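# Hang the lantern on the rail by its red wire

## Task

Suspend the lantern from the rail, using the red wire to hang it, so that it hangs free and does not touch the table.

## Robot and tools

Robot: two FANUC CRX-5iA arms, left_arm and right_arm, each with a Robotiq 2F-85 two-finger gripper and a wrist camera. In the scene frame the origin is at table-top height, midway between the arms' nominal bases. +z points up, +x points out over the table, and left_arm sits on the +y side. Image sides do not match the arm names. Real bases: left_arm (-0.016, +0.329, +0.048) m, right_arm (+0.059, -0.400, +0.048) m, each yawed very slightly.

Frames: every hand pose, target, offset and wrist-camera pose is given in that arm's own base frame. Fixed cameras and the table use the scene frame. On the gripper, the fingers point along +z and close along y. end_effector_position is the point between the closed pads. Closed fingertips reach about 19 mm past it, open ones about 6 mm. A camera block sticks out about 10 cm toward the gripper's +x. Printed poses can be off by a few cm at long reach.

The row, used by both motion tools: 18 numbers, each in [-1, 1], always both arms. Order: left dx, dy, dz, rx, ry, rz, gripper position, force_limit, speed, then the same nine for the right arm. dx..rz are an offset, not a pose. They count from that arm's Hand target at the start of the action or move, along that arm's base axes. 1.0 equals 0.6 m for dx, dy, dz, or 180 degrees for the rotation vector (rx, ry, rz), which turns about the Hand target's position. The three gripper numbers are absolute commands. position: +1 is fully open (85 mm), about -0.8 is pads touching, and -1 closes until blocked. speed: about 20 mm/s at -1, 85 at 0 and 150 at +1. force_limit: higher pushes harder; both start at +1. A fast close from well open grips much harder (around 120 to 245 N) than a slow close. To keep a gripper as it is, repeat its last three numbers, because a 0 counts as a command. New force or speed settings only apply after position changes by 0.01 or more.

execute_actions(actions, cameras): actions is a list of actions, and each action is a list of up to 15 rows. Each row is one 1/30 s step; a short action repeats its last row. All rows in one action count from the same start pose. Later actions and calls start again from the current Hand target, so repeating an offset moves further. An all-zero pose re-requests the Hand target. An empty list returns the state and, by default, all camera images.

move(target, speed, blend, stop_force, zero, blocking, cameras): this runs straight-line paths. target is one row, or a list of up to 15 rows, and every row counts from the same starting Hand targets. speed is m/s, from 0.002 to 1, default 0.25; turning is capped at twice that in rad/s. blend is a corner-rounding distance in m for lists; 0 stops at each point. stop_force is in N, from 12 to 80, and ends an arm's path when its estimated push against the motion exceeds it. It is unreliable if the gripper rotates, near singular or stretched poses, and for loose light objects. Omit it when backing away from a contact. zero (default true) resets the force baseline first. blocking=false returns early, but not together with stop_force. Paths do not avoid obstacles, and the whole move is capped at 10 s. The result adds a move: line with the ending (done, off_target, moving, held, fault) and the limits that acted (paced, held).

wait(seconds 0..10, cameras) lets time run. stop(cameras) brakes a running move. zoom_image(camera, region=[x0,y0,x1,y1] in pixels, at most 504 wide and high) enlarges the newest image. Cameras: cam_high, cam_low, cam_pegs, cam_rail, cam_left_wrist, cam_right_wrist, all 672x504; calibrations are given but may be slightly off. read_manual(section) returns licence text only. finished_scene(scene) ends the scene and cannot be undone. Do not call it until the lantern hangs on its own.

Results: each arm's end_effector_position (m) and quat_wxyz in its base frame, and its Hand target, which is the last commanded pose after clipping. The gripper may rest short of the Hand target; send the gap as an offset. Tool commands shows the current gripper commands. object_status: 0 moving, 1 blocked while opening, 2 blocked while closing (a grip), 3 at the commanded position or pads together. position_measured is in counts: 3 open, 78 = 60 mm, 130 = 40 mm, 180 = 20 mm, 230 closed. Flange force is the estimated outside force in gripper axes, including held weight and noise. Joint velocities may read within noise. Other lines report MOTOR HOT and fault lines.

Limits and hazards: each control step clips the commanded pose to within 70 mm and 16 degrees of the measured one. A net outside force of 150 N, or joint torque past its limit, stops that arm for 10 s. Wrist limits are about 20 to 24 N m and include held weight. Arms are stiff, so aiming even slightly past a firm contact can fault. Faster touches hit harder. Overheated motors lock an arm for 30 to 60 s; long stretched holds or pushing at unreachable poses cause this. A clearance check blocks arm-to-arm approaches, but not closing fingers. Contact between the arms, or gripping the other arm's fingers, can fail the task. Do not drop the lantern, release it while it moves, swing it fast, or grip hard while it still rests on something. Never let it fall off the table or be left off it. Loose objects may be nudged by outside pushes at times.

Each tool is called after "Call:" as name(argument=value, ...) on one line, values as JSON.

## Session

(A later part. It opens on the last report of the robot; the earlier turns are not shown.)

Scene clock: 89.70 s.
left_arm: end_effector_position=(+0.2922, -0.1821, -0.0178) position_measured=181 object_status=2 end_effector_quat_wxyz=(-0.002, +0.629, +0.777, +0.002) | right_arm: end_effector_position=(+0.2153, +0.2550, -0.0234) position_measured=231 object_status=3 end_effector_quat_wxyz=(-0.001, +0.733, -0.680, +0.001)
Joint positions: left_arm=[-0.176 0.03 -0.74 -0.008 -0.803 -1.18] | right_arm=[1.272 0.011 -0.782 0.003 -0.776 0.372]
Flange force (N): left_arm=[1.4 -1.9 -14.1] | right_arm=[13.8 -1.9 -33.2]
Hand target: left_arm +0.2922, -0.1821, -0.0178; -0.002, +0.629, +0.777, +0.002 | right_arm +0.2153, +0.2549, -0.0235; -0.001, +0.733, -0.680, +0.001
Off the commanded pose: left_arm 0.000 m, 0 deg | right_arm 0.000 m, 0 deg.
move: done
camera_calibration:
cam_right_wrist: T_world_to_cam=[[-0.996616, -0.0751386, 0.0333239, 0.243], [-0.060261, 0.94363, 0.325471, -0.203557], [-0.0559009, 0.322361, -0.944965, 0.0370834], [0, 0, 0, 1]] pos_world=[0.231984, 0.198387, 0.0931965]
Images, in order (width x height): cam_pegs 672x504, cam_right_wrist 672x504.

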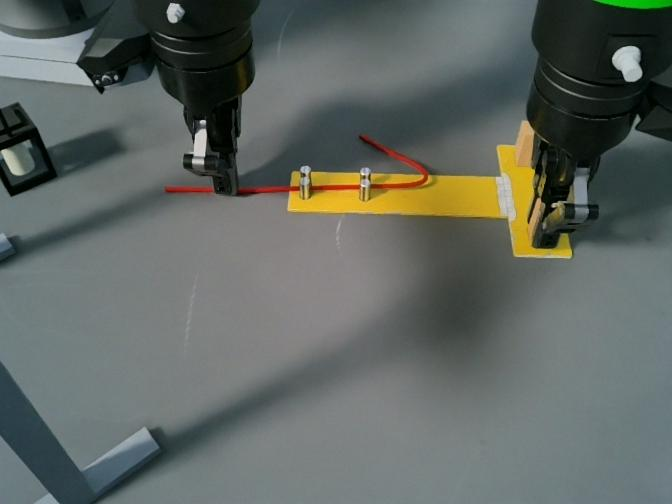

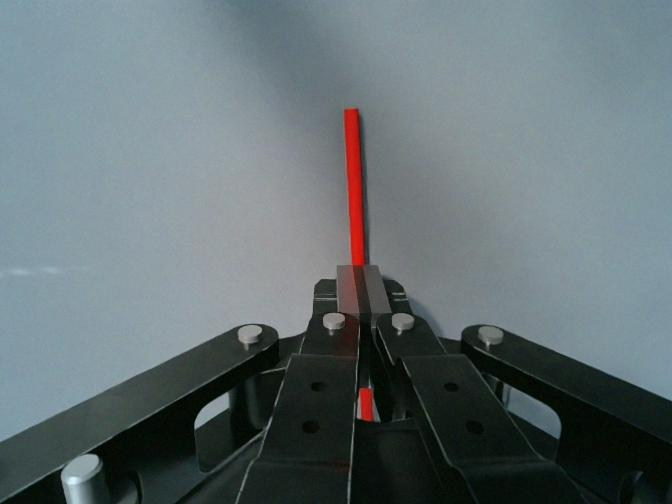

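Call:
move(target=[0,0,0,0,0,0,-1,-0.5,-1,0,0,0,0,0,0,-0.2,1,0])

Call:
move(target=[[0,0,0,0,0,0,-1,-0.5,-1,0,0,0.1,0,0,0,-0.2,1,0],[0,0,0,0,0,0,-1,-0.5,-1,-0.042,-0.02,0.1,0,0,0,-1,1,0],[0,0,0,0,0,0,-1,-0.5,-1,-0.042,-0.02,-0.001,0,0,0,-1,1,0],[0,0,0,0,0,0,-1,-0.5,-1,0.045,-0.012,-0.001,0,0,0,-1,1,0]], speed=[0.15,0.15,0.08,0.04], cameras=["cam_pegs","cam_right_wrist"])

Scene clock: 91.13 s.
left_arm: end_effector_position=(+0.2922, -0.1821, -0.0178) position_measured=181 object_status=2 end_effector_quat_wxyz=(-0.002, +0.629, +0.777, +0.002) | right_arm: end_effector_position=(+0.2153, +0.2549, -0.0235) position_measured=154 object_status=0 end_effector_quat_wxyz=(-0.001, +0.733, -0.680, +0.001)
Joint positions: left_arm=[-0.176 0.03 -0.74 -0.008 -0.803 -1.18] | right_arm=[1.272 0.011 -0.782 0.003 -0.776 0.372]
Flange force (N): left_arm=[0.7 -2.5 -12.0] | right_arm=[-5.5 -1.2 1.3]
Hand target: left_arm +0.2922, -0.1821, -0.0178; -0.002, +0.629, +0.777, +0.002 | right_arm +0.2153, +0.2549, -0.0235; -0.001, +0.733, -0.680, +0.001
Off the commanded pose: left_arm 0.000 m, 0 deg | right_arm 0.000 m, 0 deg.
move: done

Scene clock: 95.77 s.
left_arm: end_effector_position=(+0.2922, -0.1821, -0.0178) position_measured=181 object_status=2 end_effector_quat_wxyz=(-0.002, +0.629, +0.777, +0.002) | right_arm: end_effector_position=(+0.2423, +0.2477, -0.0241) position_measured=232 object_status=3 end_effector_quat_wxyz=(-0.001, +0.733, -0.680, +0.001)
Joint positions: left_arm=[-0.176 0.03 -0.74 -0.008 -0.803 -1.18] | right_arm=[1.183 0.045 -0.748 0.003 -0.776 0.461]
Flange force (N): left_arm=[0.9 -0.8 -6.9] | right_arm=[-5.3 -1.0 1.5]
Hand target: left_arm +0.2922, -0.1821, -0.0178; -0.002, +0.629, +0.777, +0.002 | right_arm +0.2423, +0.2477, -0.0241; -0.001, +0.733, -0.680, +0.001
Off the commanded pose: left_arm 0.000 m, 0 deg | right_arm 0.000 m, 0 deg.
move: done
camera_calibration:
cam_right_wrist: T_world_to_cam=[[-0.996622, -0.075044, 0.0333697, 0.269263], [-0.0601691, 0.943709, 0.32526, -0.194839], [-0.0559001, 0.322153, -0.945036, 0.0403243], [0, 0, 0, 1]] pos_world=[0.258884, 0.191087, 0.0924958]
Images, in order (width x height): cam_pegs 672x504, cam_right_wrist 672x504.

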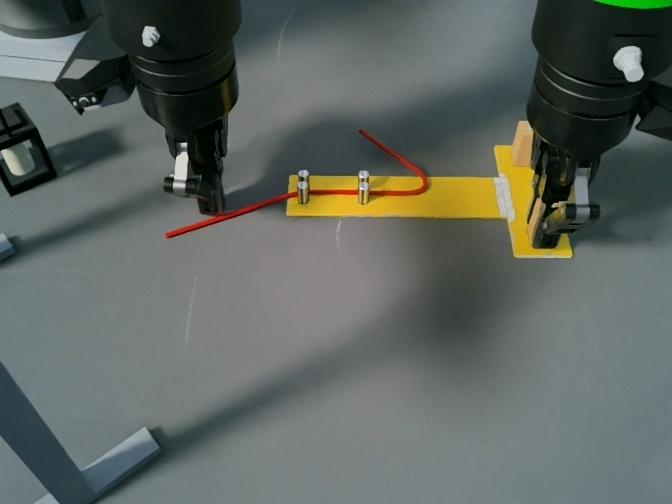

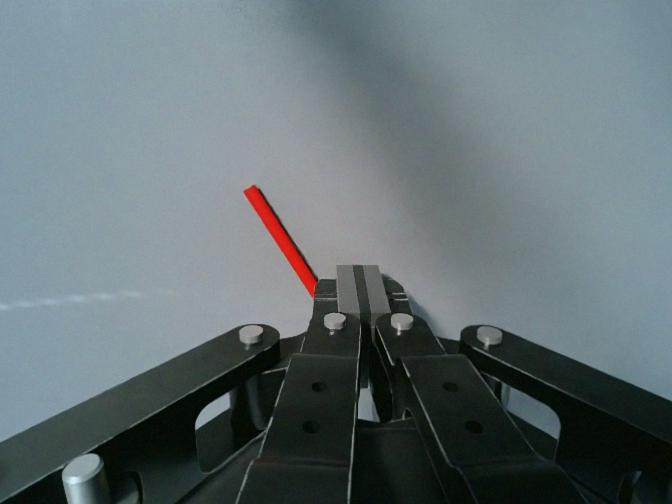

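Good. Continue the sweep; deltas from (.2423,.2477).

Call:
move(target=[[0,0,0,0,0,0,-1,-0.5,-1,0.053,0.038,0,0,0,0,-1,1,0],[0,0,0,0,0,0,-1,-0.5,-1,0.081,0.097,0,0,0,0,-1,1,0],[0,0,0,0,0,0,-1,-0.5,-1,0.075,0.16,0,0,0,0,-1,1,0],[0,0,0,0,0,0,-1,-0.5,-1,0.045,0.203,0,0,0,0,-1,1,0]], speed=0.03, blend=0.012, cameras=["cam_pegs","cam_right_wrist"])

Scene clock: 101.23 s.
left_arm: end_effector_position=(+0.2922, -0.1821, -0.0178) position_measured=181 object_status=2 end_effector_quat_wxyz=(-0.002, +0.629, +0.777, +0.002) | right_arm: end_effector_position=(+0.2693, +0.3695, -0.0241) position_measured=232 object_status=3 end_effector_quat_wxyz=(-0.001, +0.733, -0.680, +0.001)
Joint positions: left_arm=[-0.176 0.03 -0.74 -0.008 -0.803 -1.18] | right_arm=[1.231 0.295 -0.443 0.003 -0.832 0.413]
Flange force (N): left_arm=[6.5 -0.9 -13.9] | right_arm=[2.3 -2.7 -2.0]
Hand target: left_arm +0.2922, -0.1821, -0.0178; -0.002, +0.629, +0.777, +0.002 | right_arm +0.2693, +0.3695, -0.0241; -0.001, +0.733, -0.680, +0.001
Off the commanded pose: left_arm 0.000 m, 0 deg | right_arm 0.000 m, 0 deg.
move: done
camera_calibration:
cam_right_wrist: T_world_to_cam=[[-0.996622, -0.0750433, 0.0333626, 0.305412], [-0.0601654, 0.943678, 0.325349, -0.308151], [-0.0558988, 0.322242, -0.945005, 0.00257009], [0, 0, 0, 1]] pos_world=[0.285984, 0.312887, 0.092496]
Images, in order (width x height): cam_pegs 672x504, cam_right_wrist 672x504.

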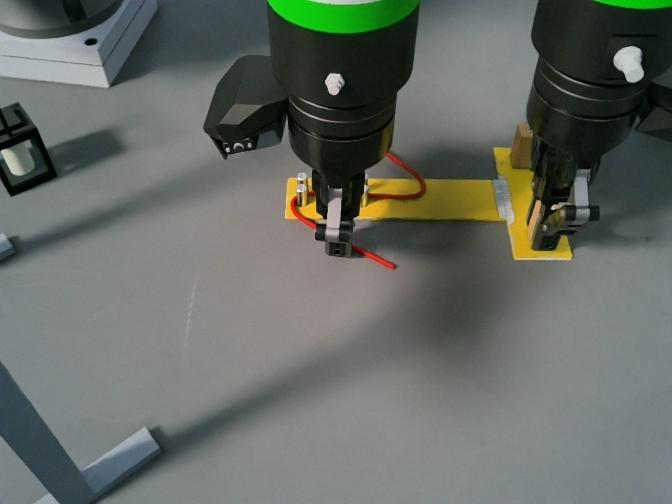

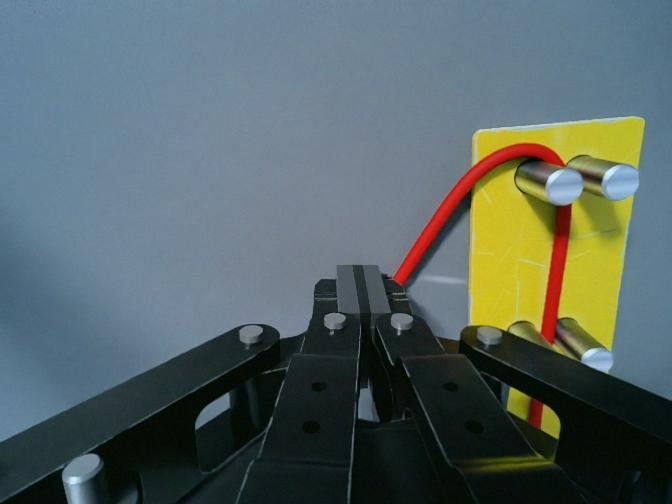

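Call:
move(target=[[0,0,0,0,0,0,-1,-0.5,-1,0.05,-0.03,0,0,0,0,-1,1,0],[0,0,0,0,0,0,-1,-0.5,-1,0.05,-0.03,0.4,0,0,0,-1,1,0],[0,0,0,0,0,0,-1,-0.5,-1,-0.043,-0.5,0.5,0,0,0,-1,1,0]], speed=[0.05,0.2,0.25], blend=0.01)

Call:
move(target=[0,0,0,0,0,0,0.1,-0.5,-1,0,0,0,0,0,0,-1,1,0])

Call:
move(target=[0,0,0.25,0,0,0,0.1,-0.5,-1,0,0,0,0,0,0,-1,1,0], cameras=["all"])

Scene clock: 108.27 s.
left_arm: end_effector_position=(+0.2922, -0.1821, -0.0178) position_measured=181 object_status=2 end_effector_quat_wxyz=(-0.002, +0.629, +0.777, +0.002) | right_arm: end_effector_position=(+0.2435, +0.0695, +0.2760) position_measured=232 object_status=3 end_effector_quat_wxyz=(-0.001, +0.733, -0.680, +0.001)
Joint positions: left_arm=[-0.176 0.03 -0.74 -0.008 -0.803 -1.18] | right_arm=[0.819 -0.54 -0.42 0.002 -1.688 0.827]
Flange force (N): left_arm=[2.5 -2.2 -11.4] | right_arm=[-2.8 -0.5 -3.3]
Hand target: left_arm +0.2922, -0.1821, -0.0178; -0.002, +0.629, +0.777, +0.002 | right_arm +0.2435, +0.0695, +0.2759; -0.001, +0.733, -0.680, +0.001
Off the commanded pose: left_arm 0.000 m, 0 deg | right_arm 0.000 m, 0 deg.
move: done

Scene clock: 109.77 s.
left_arm: end_effector_position=(+0.2921, -0.1821, -0.0178) position_measured=117 object_status=0 end_effector_quat_wxyz=(-0.002, +0.629, +0.777, +0.002) | right_arm: end_effector_position=(+0.2435, +0.0695, +0.2759) position_measured=232 object_status=3 end_effector_quat_wxyz=(-0.001, +0.733, -0.680, +0.001)
Joint positions: left_arm=[-0.176 0.03 -0.741 -0.008 -0.803 -1.18] | right_arm=[0.819 -0.539 -0.42 0.002 -1.688 0.827]
Flange force (N): left_arm=[1.0 -2.6 -2.4] | right_arm=[-4.3 0.0 -3.7]
Hand target: left_arm +0.2922, -0.1821, -0.0178; -0.002, +0.629, +0.777, +0.002 | right_arm +0.2435, +0.0695, +0.2759; -0.001, +0.733, -0.680, +0.001
Off the commanded pose: left_arm 0.000 m, 0 deg | right_arm 0.000 m, 0 deg.
move: done

Scene clock: 110.87 s.
left_arm: end_effector_position=(+0.2921, -0.1821, +0.1322) position_measured=117 object_status=3 end_effector_quat_wxyz=(-0.002, +0.629, +0.777, +0.002) | right_arm: end_effector_position=(+0.2435, +0.0695, +0.2759) position_measured=232 object_status=3 end_effector_quat_wxyz=(-0.001, +0.733, -0.680, +0.001)
Joint positions: left_arm=[-0.176 -0.211 -0.544 -0.006 -1.24 -1.183] | right_arm=[0.819 -0.539 -0.42 0.002 -1.688 0.827]
Flange force (N): left_arm=[2.1 -3.8 0.5] | right_arm=[-4.7 0.0 -3.7]
Hand target: left_arm +0.2922, -0.1821, +0.1322; -0.002, +0.629, +0.777, +0.002 | right_arm +0.2435, +0.0695, +0.2759; -0.001, +0.733, -0.680, +0.001
Off the commanded pose: left_arm 0.000 m, 0 deg | right_arm 0.000 m, 0 deg.
move: done
camera_calibration:
cam_left_wrist: T_world_to_cam=[[0.978232, 0.207105, 0.0129997, -0.249219], [0.19188, -0.926619, 0.323356, -0.249462], [0.0790143, -0.313823, -0.946188, 0.175513], [0, 0, 0, 1]] pos_world=[0.277792, -0.124462, 0.249973]
cam_right_wrist: T_world_to_cam=[[-0.996622, -0.075044, 0.0333697, 0.247175], [-0.0601691, 0.943709, 0.32526, -0.124169], [-0.0559001, 0.322153, -0.945036, 0.381315], [0, 0, 0, 1]] pos_world=[0.260184, 0.0128868, 0.392496]

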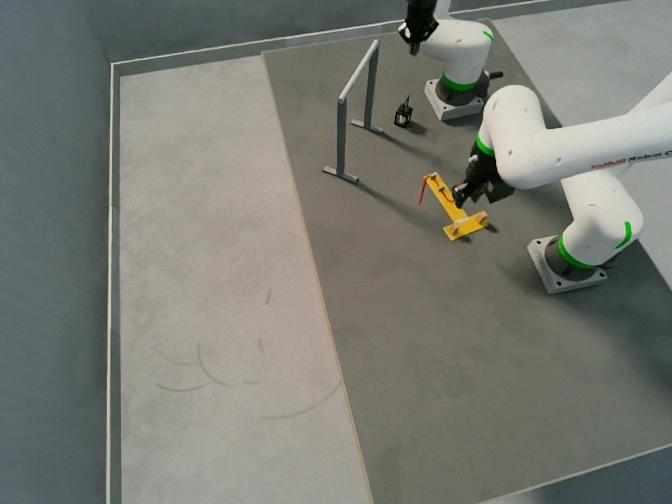

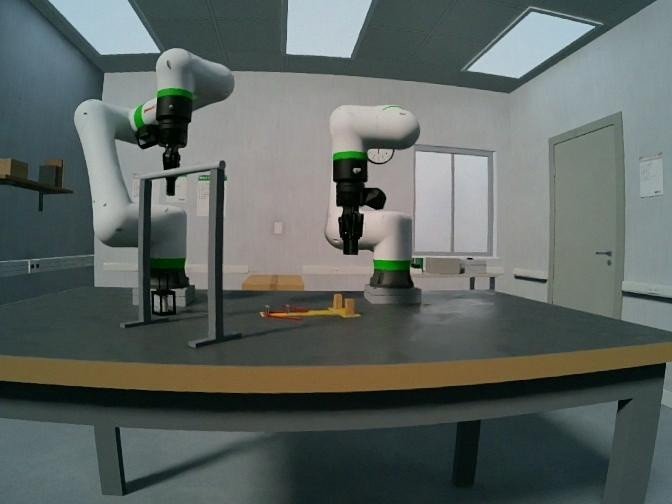

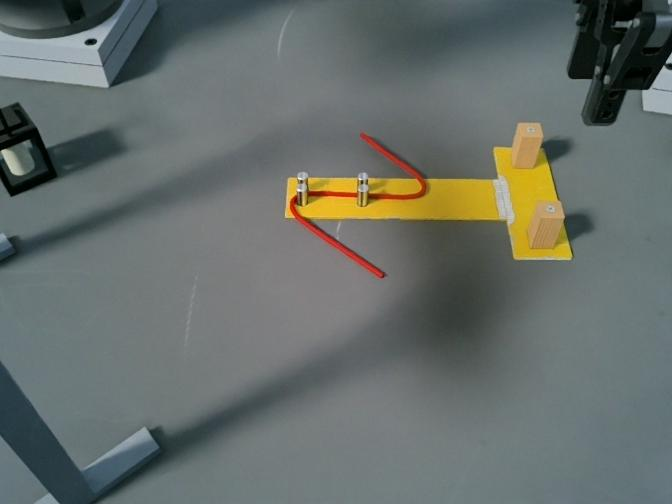

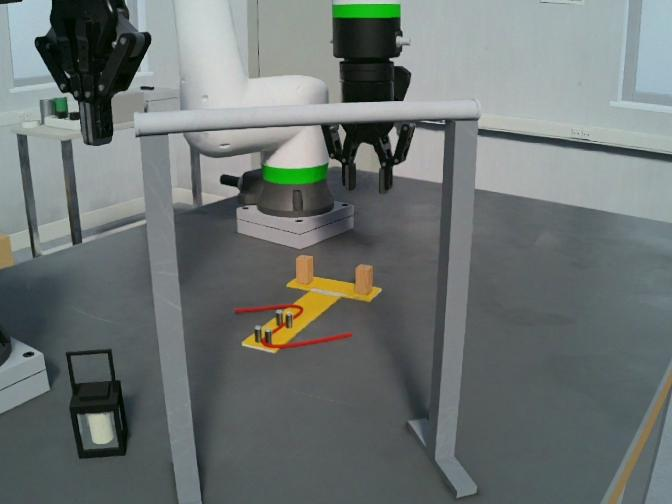

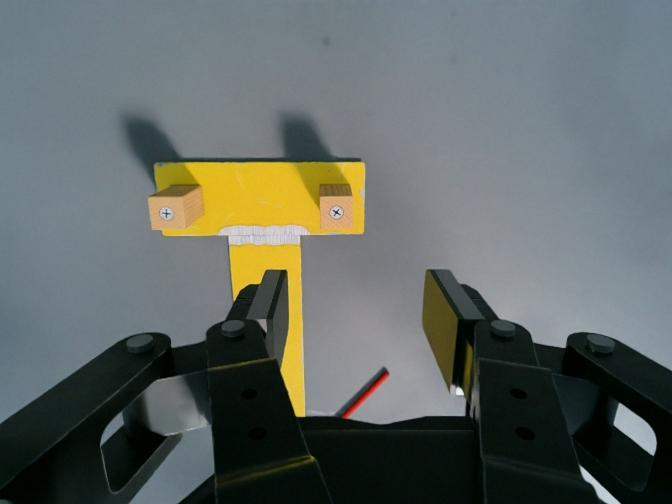

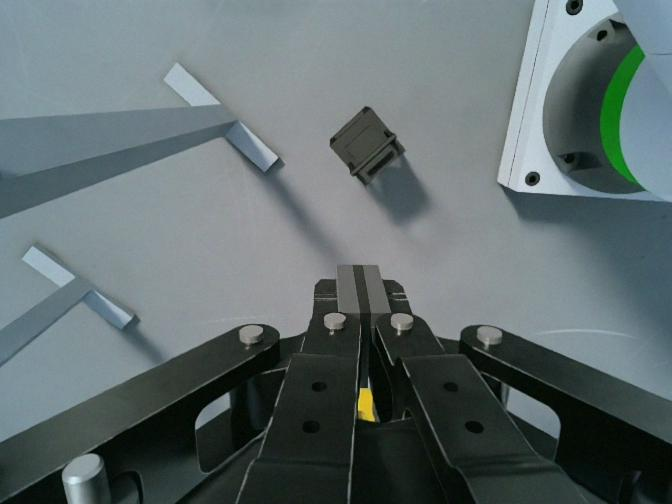

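Call:
move(target=[0,0,0,0,0,0,0.1,-0.5,-1,-0.061,-0.0225,-0.2,0,0,0.722,0,1,0], cameras=["cam_right_wrist","cam_rail"])

Scene clock: 117.73 s.
left_arm: end_effector_position=(+0.2922, -0.1821, +0.1322) position_measured=117 object_status=3 end_effector_quat_wxyz=(-0.002, +0.629, +0.777, +0.002) | right_arm: end_effector_position=(+0.2068, +0.0559, +0.1558) position_measured=129 object_status=3 end_effector_quat_wxyz=(-0.001, +0.926, +0.377, -0.001)
Joint positions: left_arm=[-0.176 -0.211 -0.544 -0.006 -1.24 -1.183] | right_arm=[0.911 -0.679 -0.762 -0.003 -1.488 3.004]
Flange force (N): left_arm=[1.7 -3.6 0.4] | right_arm=no reading
Hand target: left_arm +0.2922, -0.1821, +0.1322; -0.002, +0.629, +0.777, +0.002 | right_arm +0.2069, +0.0560, +0.1559; -0.001, +0.926, +0.377, -0.001
Off the commanded pose: left_arm 0.000 m, 0 deg | right_arm 0.000 m, 0 deg.
move: done
camera_calibration:
cam_right_wrist: T_world_to_cam=[[0.697654, -0.715657, 0.0333836, -0.100994], [-0.684606, -0.652201, 0.325498, 0.143861], [-0.211172, -0.24994, -0.944953, 0.334251], [0, 0, 0, 1]] pos_world=[0.239532, 0.105092, 0.272396]
Images, in order (width x height): cam_rail 672x504, cam_right_wrist 672x504.

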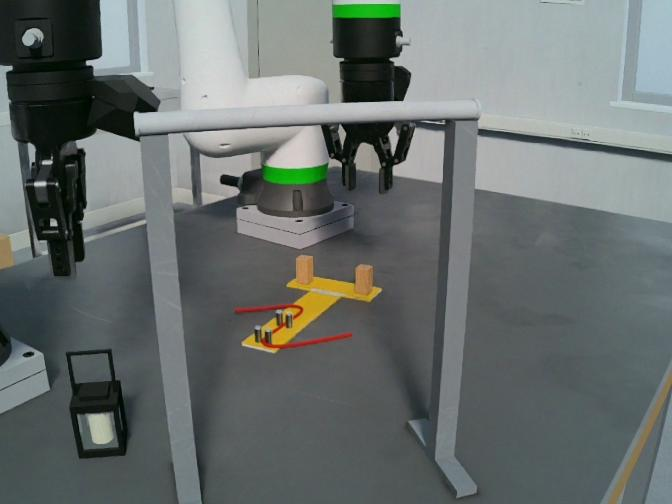

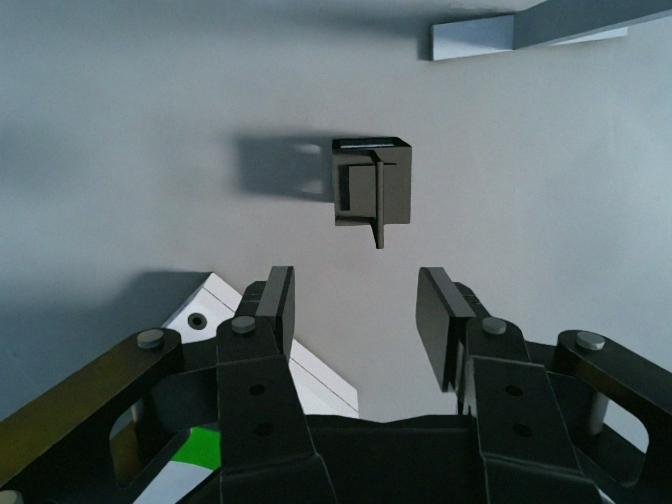

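Call:
move(target=[[0,0,0,0,0,0,0.1,-0.5,-1,0.026,-0.013,-0.05,0,0,0,0,1,0],[0,0,0,0,0,0,0.1,-0.5,-1,0.026,-0.013,-0.175,0,0,0,0,1,0]], speed=0.06, cameras=["cam_right_wrist","cam_rail"])

Scene clock: 120.47 s.
left_arm: end_effector_position=(+0.2922, -0.1821, +0.1322) position_measured=117 object_status=3 end_effector_quat_wxyz=(-0.002, +0.629, +0.777, +0.002) | right_arm: end_effector_position=(+0.2225, +0.0482, +0.0510) position_measured=129 object_status=3 end_effector_quat_wxyz=(-0.001, +0.926, +0.377, -0.001)
Joint positions: left_arm=[-0.176 -0.211 -0.544 -0.006 -1.24 -1.183] | right_arm=[0.817 -0.522 -0.945 -0.003 -1.147 3.099]
Flange force (N): left_arm=[1.4 -3.1 0.2] | right_arm=[2.8 -3.3 -2.0]
Hand target: left_arm +0.2922, -0.1821, +0.1322; -0.002, +0.629, +0.777, +0.002 | right_arm +0.2225, +0.0482, +0.0509; -0.001, +0.926, +0.377, -0.001
Off the commanded pose: left_arm 0.000 m, 0 deg | right_arm 0.000 m, 0 deg.
move: done
camera_calibration:
cam_right_wrist: T_world_to_cam=[[0.697601, -0.715707, 0.0334044, -0.113942], [-0.684693, -0.652188, 0.32534, 0.183646], [-0.211062, -0.249829, -0.945007, 0.23644], [0, 0, 0, 1]] pos_world=[0.255131, 0.0972921, 0.167496]
Images, in order (width x height): cam_rail 672x504, cam_right_wrist 672x504.

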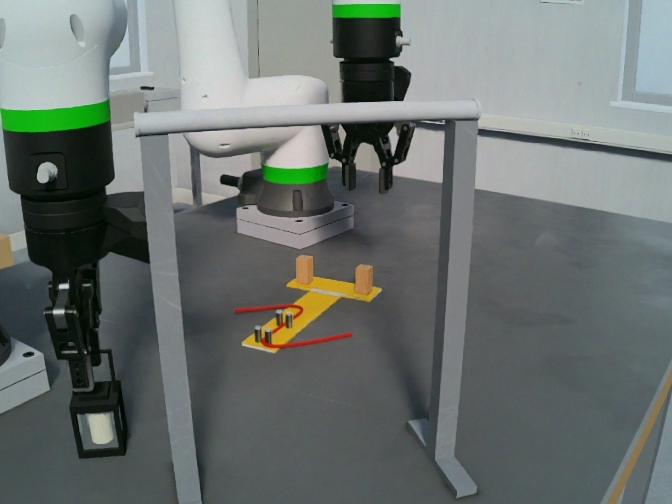

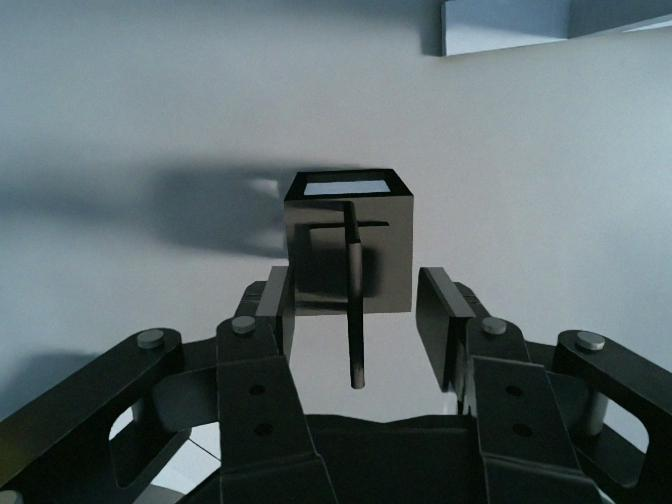

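Call:
move(target=[0,0,0,0,0,0,0.1,-0.5,-1,0,0,0,0,0,0,-1,-0.5,-1], cameras=["cam_right_wrist"])

Call:
move(target=[[0,0,0,0,0,0,0.1,-0.5,-1,0,0,0.1,0,0,0,-1,-0.5,-1],[0,0,0,0,0,0,0.1,-0.5,-1,0.1235,0.24,0.1,0,0,-0.75,-1,-0.5,-1]], speed=[0.08,0.15], cameras=["all"])

Scene clock: 123.03 s.
left_arm: end_effector_position=(+0.2922, -0.1821, +0.1322) position_measured=117 object_status=3 end_effector_quat_wxyz=(-0.002, +0.629, +0.777, +0.002) | right_arm: end_effector_position=(+0.2225, +0.0482, +0.0509) position_measured=224 object_status=0 end_effector_quat_wxyz=(-0.001, +0.926, +0.377, -0.001)
Joint positions: left_arm=[-0.176 -0.211 -0.544 -0.006 -1.24 -1.183] | right_arm=[0.817 -0.522 -0.945 -0.003 -1.147 3.099]
Flange force (N): left_arm=[1.5 -3.4 0.3] | right_arm=[2.9 -3.6 -0.4]
Hand target: left_arm +0.2922, -0.1821, +0.1322; -0.002, +0.629, +0.777, +0.002 | right_arm +0.2225, +0.0482, +0.0509; -0.001, +0.926, +0.377, -0.001
Off the commanded pose: left_arm 0.000 m, 0 deg | right_arm 0.000 m, 0 deg.
move: done
camera_calibration:
cam_right_wrist: T_world_to_cam=[[0.697601, -0.715707, 0.0334044, -0.113942], [-0.684693, -0.652188, 0.32534, 0.183646], [-0.211062, -0.249829, -0.945007, 0.23644], [0, 0, 0, 1]] pos_world=[0.255131, 0.0972921, 0.167496]
Images, in order (width x height): cam_right_wrist 672x504.

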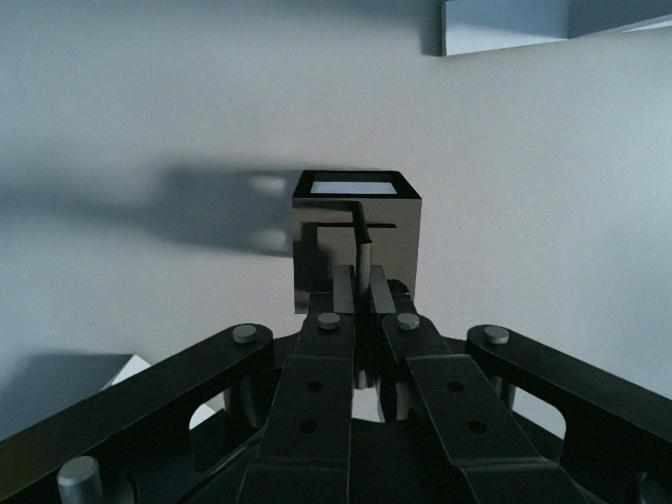

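Scene clock: 132.27 s.
left_arm: end_effector_position=(+0.2922, -0.1821, +0.1322) position_measured=117 object_status=3 end_effector_quat_wxyz=(-0.002, +0.629, +0.777, +0.002) | right_arm: end_effector_position=(+0.2966, +0.1922, +0.1109) position_measured=224 object_status=2 end_effector_quat_wxyz=(-0.001, +0.703, -0.712, +0.001)
Joint positions: left_arm=[-0.176 -0.211 -0.544 -0.006 -1.24 -1.183] | right_arm=[0.954 -0.169 -0.566 0.002 -1.172 0.604]
Flange force (N): left_arm=[1.6 -3.3 0.1] | right_arm=[-5.5 -1.8 0.8]
Hand target: left_arm +0.2922, -0.1821, +0.1322; -0.002, +0.629, +0.777, +0.002 | right_arm +0.2966, +0.1922, +0.1109; -0.001, +0.703, -0.712, +0.001
Off the commanded pose: left_arm 0.000 m, 0 deg | right_arm 0.000 m, 0 deg.
move: done
camera_calibration:
cam_left_wrist: T_world_to_cam=[[0.978225, 0.207135, 0.0130924, -0.249258], [0.191878, -0.926613, 0.323374, -0.249405], [0.0791136, -0.31382, -0.946181, 0.17561], [0, 0, 0, 1]] pos_world=[0.277792, -0.124362, 0.250073]
cam_right_wrist: T_world_to_cam=[[-0.999361, 0.0128042, 0.0333609, 0.298701], [0.0229713, 0.94533, 0.325306, -0.208126], [-0.0273718, 0.325865, -0.94502, 0.179632], [0, 0, 0, 1]] pos_world=[0.308208, 0.134388, 0.227496]

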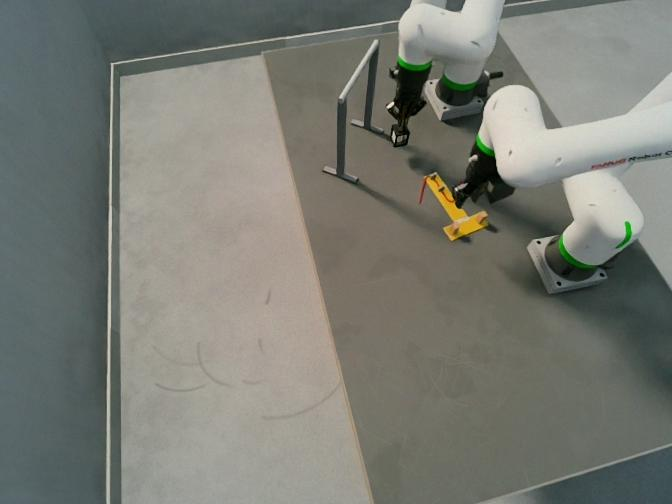

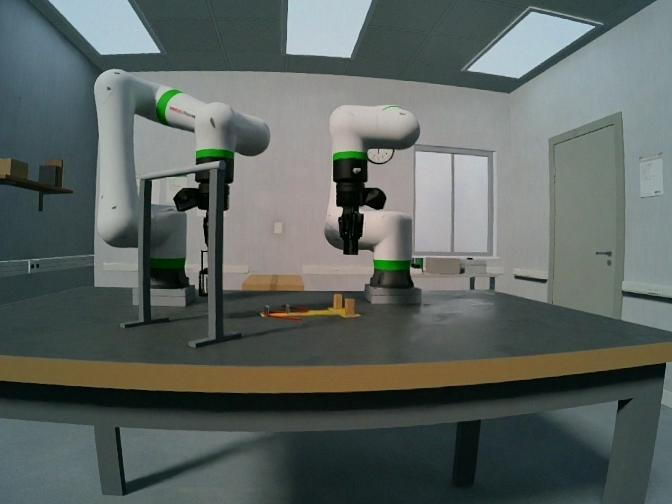

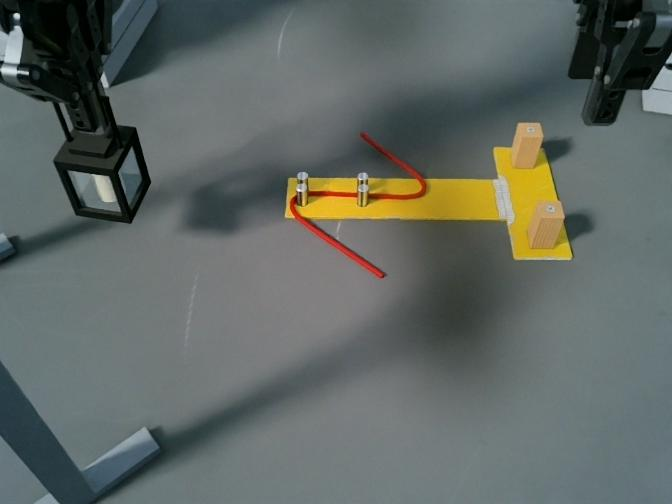

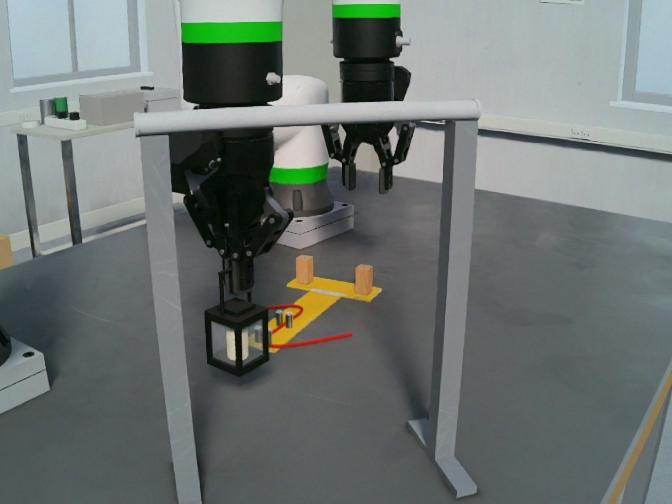

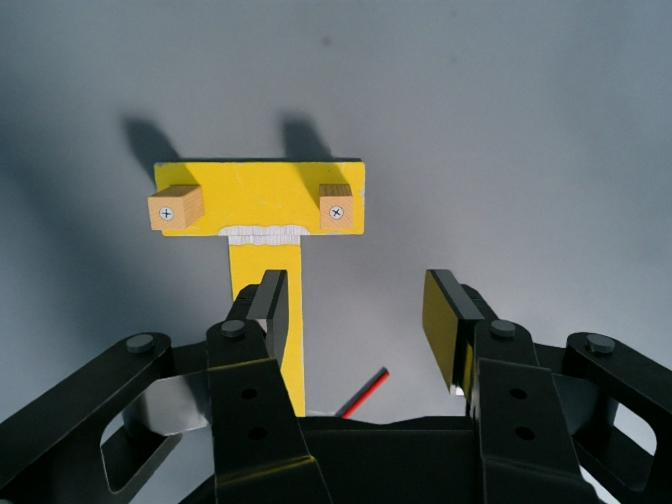

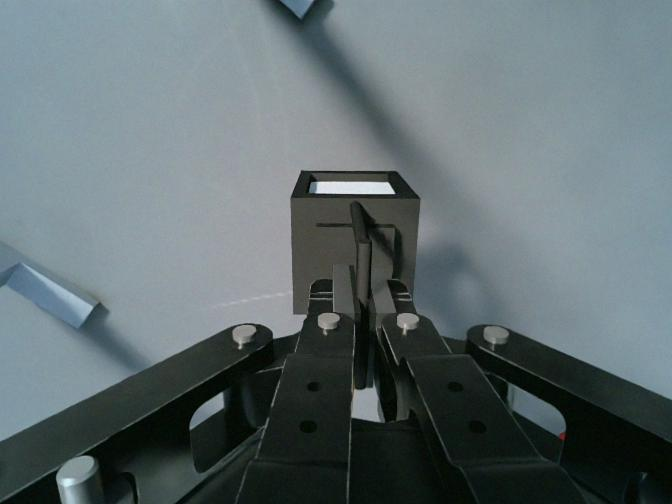

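Call:
move(target=[0,0,0,0,0,0,0.1,-0.5,-1,0,0,-0.102,0,0,0,-1,-0.5,-1], speed=0.02, stop_force=12)

Call:
move(target=[0,0,0,0,0,0,0.1,-0.5,-1,0,0,0,0,0,0,0,-0.5,-1])

Call:
move(target=[[0,0,0,0,0,0,0.1,-0.5,-1,0,0,0.15,0,0,0,0,-0.5,-1],[0,0,0,0,0,0,0.1,-0.5,-1,-0.1,-0.15,0.4,0,0,0,0,-0.5,-1]], speed=[0.08,0.2], blend=0.01, cameras=["cam_pegs","cam_right_wrist","cam_rail"])

Scene clock: 136.60 s.
left_arm: end_effector_position=(+0.2922, -0.1821, +0.1322) position_measured=117 object_status=3 end_effector_quat_wxyz=(-0.002, +0.629, +0.777, +0.002) | right_arm: end_effector_position=(+0.2967, +0.1922, +0.0504) position_measured=224 object_status=2 end_effector_quat_wxyz=(-0.001, +0.703, -0.711, +0.001)
Joint positions: left_arm=[-0.176 -0.211 -0.544 -0.006 -1.24 -1.183] | right_arm=[0.954 -0.085 -0.653 0.003 -1.002 0.603]
Flange force (N): left_arm=[1.6 -3.7 0.2] | right_arm=[-1.5 3.6 -27.0]
Hand target: left_arm +0.2922, -0.1821, +0.1322; -0.002, +0.629, +0.777, +0.002 | right_arm +0.2967, +0.1922, +0.0504; -0.001, +0.703, -0.711, +0.001 (not the last commanded pose)
Off the commanded pose: left_arm 0.000 m, 0 deg | right_arm 0.001 m, 0 deg.
move: contact (right_arm)

Scene clock: 138.70 s.
left_arm: end_effector_position=(+0.2922, -0.1821, +0.1322) position_measured=117 object_status=3 end_effector_quat_wxyz=(-0.002, +0.629, +0.777, +0.002) | right_arm: end_effector_position=(+0.2967, +0.1922, +0.0503) position_measured=128 object_status=0 end_effector_quat_wxyz=(-0.001, +0.703, -0.711, +0.001)
Joint positions: left_arm=[-0.176 -0.211 -0.544 -0.006 -1.24 -1.183] | right_arm=[0.954 -0.085 -0.653 0.003 -1.002 0.603]
Flange force (N): left_arm=[1.5 -3.4 0.1] | right_arm=[-5.4 -2.7 -0.1]
Hand target: left_arm +0.2922, -0.1821, +0.1322; -0.002, +0.629, +0.777, +0.002 | right_arm +0.2967, +0.1922, +0.0504; -0.001, +0.703, -0.711, +0.001
Off the commanded pose: left_arm 0.000 m, 0 deg | right_arm 0.000 m, 0 deg.
move: done

Scene clock: 141.20 s.
left_arm: end_effector_position=(+0.2922, -0.1821, +0.1322) position_measured=117 object_status=3 end_effector_quat_wxyz=(-0.002, +0.629, +0.777, +0.002) | right_arm: end_effector_position=(+0.2367, +0.1022, +0.2903) position_measured=128 object_status=3 end_effector_quat_wxyz=(-0.001, +0.703, -0.711, +0.001)
Joint positions: left_arm=[-0.176 -0.211 -0.544 -0.006 -1.24 -1.183] | right_arm=[0.939 -0.52 -0.376 0.002 -1.713 0.62]
Flange force (N): left_arm=[1.4 -3.7 0.0] | right_arm=[-4.1 2.4 -3.3]
Hand target: left_arm +0.2922, -0.1821, +0.1322; -0.002, +0.629, +0.777, +0.002 | right_arm +0.2367, +0.1022, +0.2904; -0.001, +0.703, -0.711, +0.001
Off the commanded pose: left_arm 0.000 m, 0 deg | right_arm 0.000 m, 0 deg.
move: done
camera_calibration:
cam_right_wrist: T_world_to_cam=[[-0.999374, 0.0125906, 0.0330733, 0.234135], [0.0226732, 0.945364, 0.325226, -0.179927], [-0.0271715, 0.325772, -0.945058, 0.376827], [0, 0, 0, 1]] pos_world=[0.248307, 0.0443887, 0.406897]
Images, in order (width x height): cam_pegs 672x504, cam_rail 672x504, cam_right_wrist 672x504.

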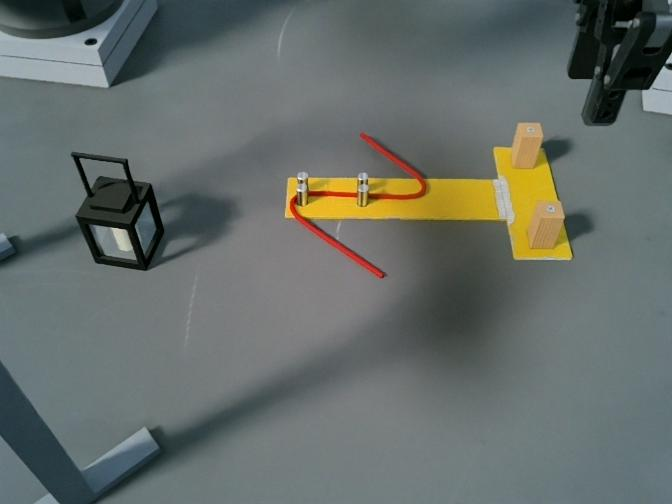

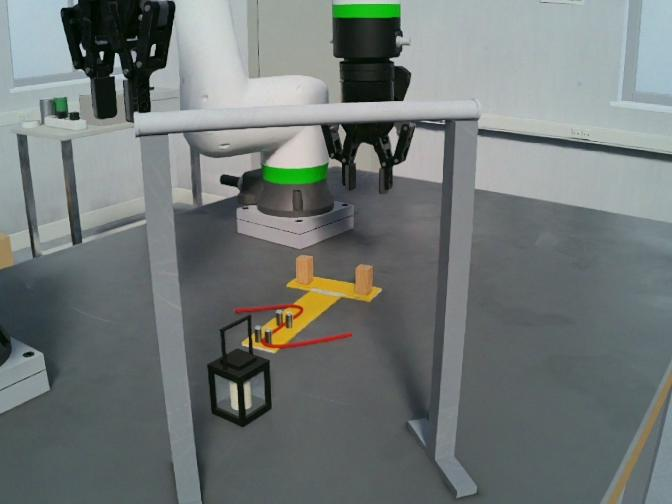

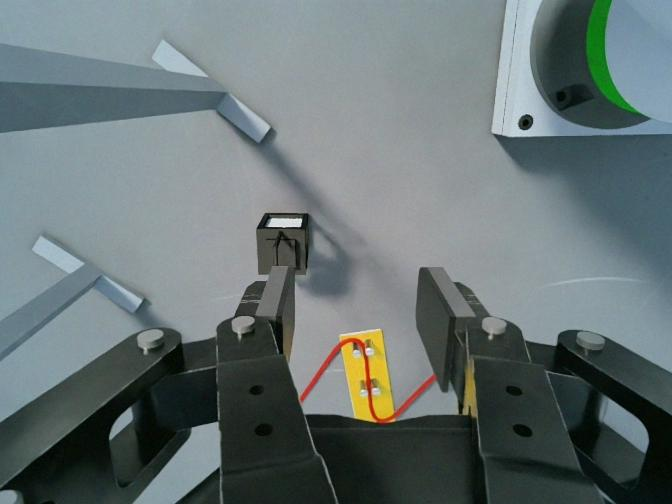

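Call:
move(target=[-0.0255,-0.233,-0.04,0,0,0,-0.2,-0.5,-1,-0.1,-0.5,0.1,0,0,0,0,-0.5,-1], cameras=["cam_left_wrist","cam_pegs"])

Scene clock: 143.60 s.
left_arm: end_effector_position=(+0.2769, -0.3219, +0.1082) position_measured=154 object_status=3 end_effector_quat_wxyz=(-0.002, +0.629, +0.777, +0.002) | right_arm: end_effector_position=(+0.1767, -0.1978, +0.3504) position_measured=128 object_status=3 end_effector_quat_wxyz=(-0.001, +0.703, -0.711, +0.001)
Joint positions: left_arm=[-0.553 0.031 -0.385 -0.005 -1.159 -0.806] | right_arm=[-0.331 -0.467 -0.204 -0.001 -1.831 1.889]
Flange force (N): left_arm=[2.5 -2.5 -0.5] | right_arm=[-0.2 -4.4 -4.6]
Hand target: left_arm +0.2769, -0.3219, +0.1082; -0.002, +0.629, +0.777, +0.002 | right_arm +0.1767, -0.1978, +0.3504; -0.001, +0.703, -0.711, +0.001
Off the commanded pose: left_arm 0.000 m, 0 deg | right_arm 0.000 m, 0 deg.
move: done
camera_calibration:
cam_left_wrist: T_world_to_cam=[[0.978225, 0.207135, 0.0130924, -0.205019], [0.191878, -0.926613, 0.323374, -0.368248], [0.0791136, -0.31382, -0.946181, 0.11024], [0, 0, 0, 1]] pos_world=[0.262492, -0.264162, 0.226073]
Images, in order (width x height): cam_pegs 672x504, cam_left_wrist 672x504.

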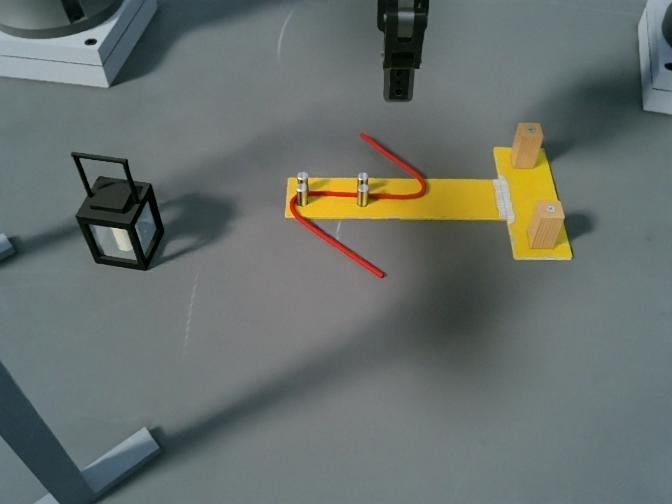

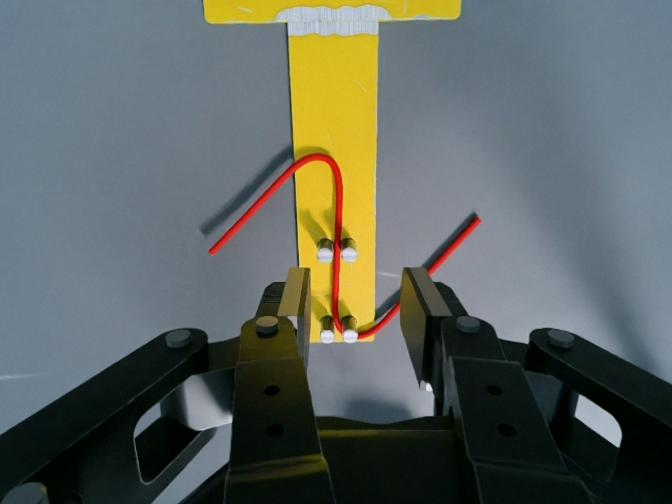

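Call:
move(target=[-0.008,-0.007,-0.218,0,0,0,-0.2,-0.5,-1,0,0,0,0,0,0,0,-0.5,-1], speed=0.07, stop_force=14, cameras=["cam_left_wrist"])

Call:
move(target=[0,0,0,0,0,0,-1,0.3,-1,0,0,0,0,0,0,0,-0.5,-1])

Call:
move(target=[0,0,0.2,0,0,0,-1,0.3,-1,0,0,0,0,0,0,0,-0.5,-1], speed=0.06, cameras=["cam_left_wrist","cam_pegs"])

Scene clock: 146.67 s.
left_arm: end_effector_position=(+0.2721, -0.3261, -0.0226) position_measured=154 object_status=3 end_effector_quat_wxyz=(-0.002, +0.629, +0.777, +0.002) | right_arm: end_effector_position=(+0.1767, -0.1978, +0.3504) position_measured=128 object_status=3 end_effector_quat_wxyz=(-0.001, +0.703, -0.711, +0.001)
Joint positions: left_arm=[-0.568 0.228 -0.525 -0.006 -0.822 -0.789] | right_arm=[-0.331 -0.467 -0.204 -0.001 -1.831 1.889]
Flange force (N): left_arm=[1.7 -2.0 -2.3] | right_arm=[-2.0 -3.6 -4.0]
Hand target: left_arm +0.2721, -0.3261, -0.0226; -0.002, +0.629, +0.777, +0.002 | right_arm +0.1767, -0.1978, +0.3504; -0.001, +0.703, -0.711, +0.001
Off the commanded pose: left_arm 0.000 m, 0 deg | right_arm 0.000 m, 0 deg.
move: done
camera_calibration:
cam_left_wrist: T_world_to_cam=[[0.978229, 0.207114, 0.0130996, -0.197748], [0.191857, -0.926618, 0.323374, -0.328918], [0.0791136, -0.31382, -0.946181, -0.0144583], [0, 0, 0, 1]] pos_world=[0.257692, -0.268362, 0.0952735]
Images, in order (width x height): cam_left_wrist 672x504.

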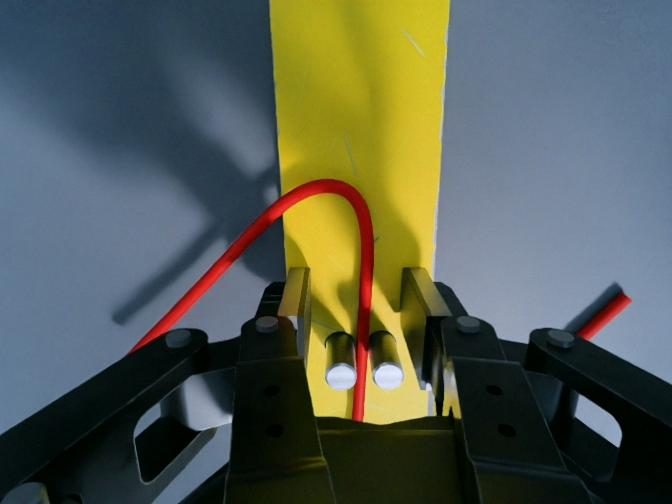

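Scene clock: 148.53 s.
left_arm: end_effector_position=(+0.2721, -0.3261, -0.0226) position_measured=225 object_status=0 end_effector_quat_wxyz=(-0.002, +0.629, +0.777, +0.002) | right_arm: end_effector_position=(+0.1767, -0.1978, +0.3504) position_measured=128 object_status=3 end_effector_quat_wxyz=(-0.001, +0.703, -0.711, +0.001)
Joint positions: left_arm=[-0.568 0.228 -0.525 -0.006 -0.822 -0.789] | right_arm=[-0.331 -0.467 -0.204 -0.001 -1.831 1.889]
Flange force (N): left_arm=[9.4 8.1 -34.4] | right_arm=[-2.7 -4.1 -4.3]
Hand target: left_arm +0.2721, -0.3261, -0.0226; -0.002, +0.629, +0.777, +0.002 | right_arm +0.1767, -0.1978, +0.3504; -0.001, +0.703, -0.711, +0.001
Off the commanded pose: left_arm 0.000 m, 0 deg | right_arm 0.000 m, 0 deg.
move: done

Scene clock: 150.87 s.
left_arm: end_effector_position=(+0.2720, -0.3261, +0.0974) position_measured=225 object_status=2 end_effector_quat_wxyz=(-0.002, +0.629, +0.777, +0.002) | right_arm: end_effector_position=(+0.1767, -0.1978, +0.3504) position_measured=128 object_status=3 end_effector_quat_wxyz=(-0.001, +0.703, -0.711, +0.001)
Joint positions: left_arm=[-0.568 0.043 -0.4 -0.005 -1.132 -0.791] | right_arm=[-0.331 -0.467 -0.204 -0.001 -1.831 1.889]
Flange force (N): left_arm=[2.5 -2.1 -0.7] | right_arm=[-1.6 -4.2 -4.4]
Hand target: left_arm +0.2721, -0.3261, +0.0974; -0.002, +0.629, +0.777, +0.002 | right_arm +0.1767, -0.1978, +0.3504; -0.001, +0.703, -0.711, +0.001
Off the commanded pose: left_arm 0.000 m, 0 deg | right_arm 0.000 m, 0 deg.
move: done
camera_calibration:
cam_left_wrist: T_world_to_cam=[[0.978234, 0.207099, 0.0129813, -0.19928], [0.19187, -0.92658, 0.323474, -0.36783], [0.0790192, -0.313942, -0.946148, 0.0990359], [0, 0, 0, 1]] pos_world=[0.257692, -0.268461, 0.215273]
Images, in order (width x height): cam_pegs 672x504, cam_left_wrist 672x504.

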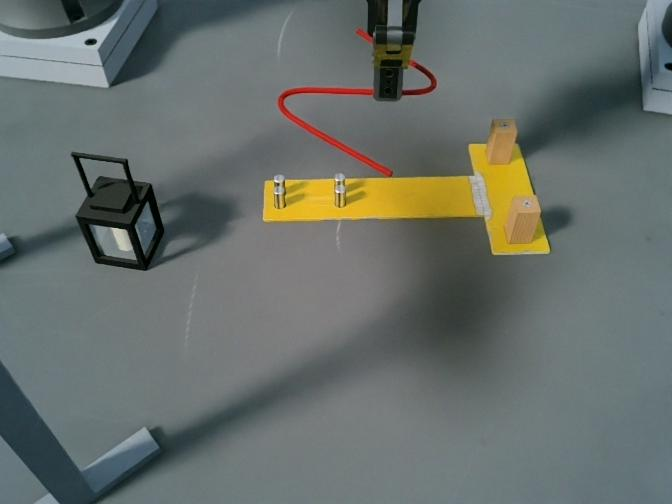

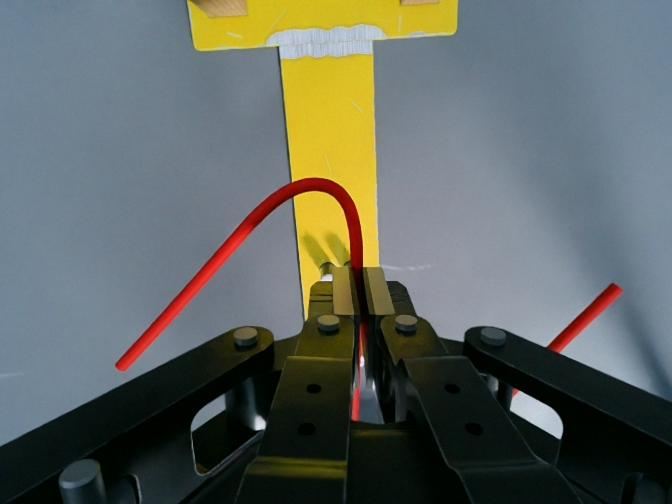

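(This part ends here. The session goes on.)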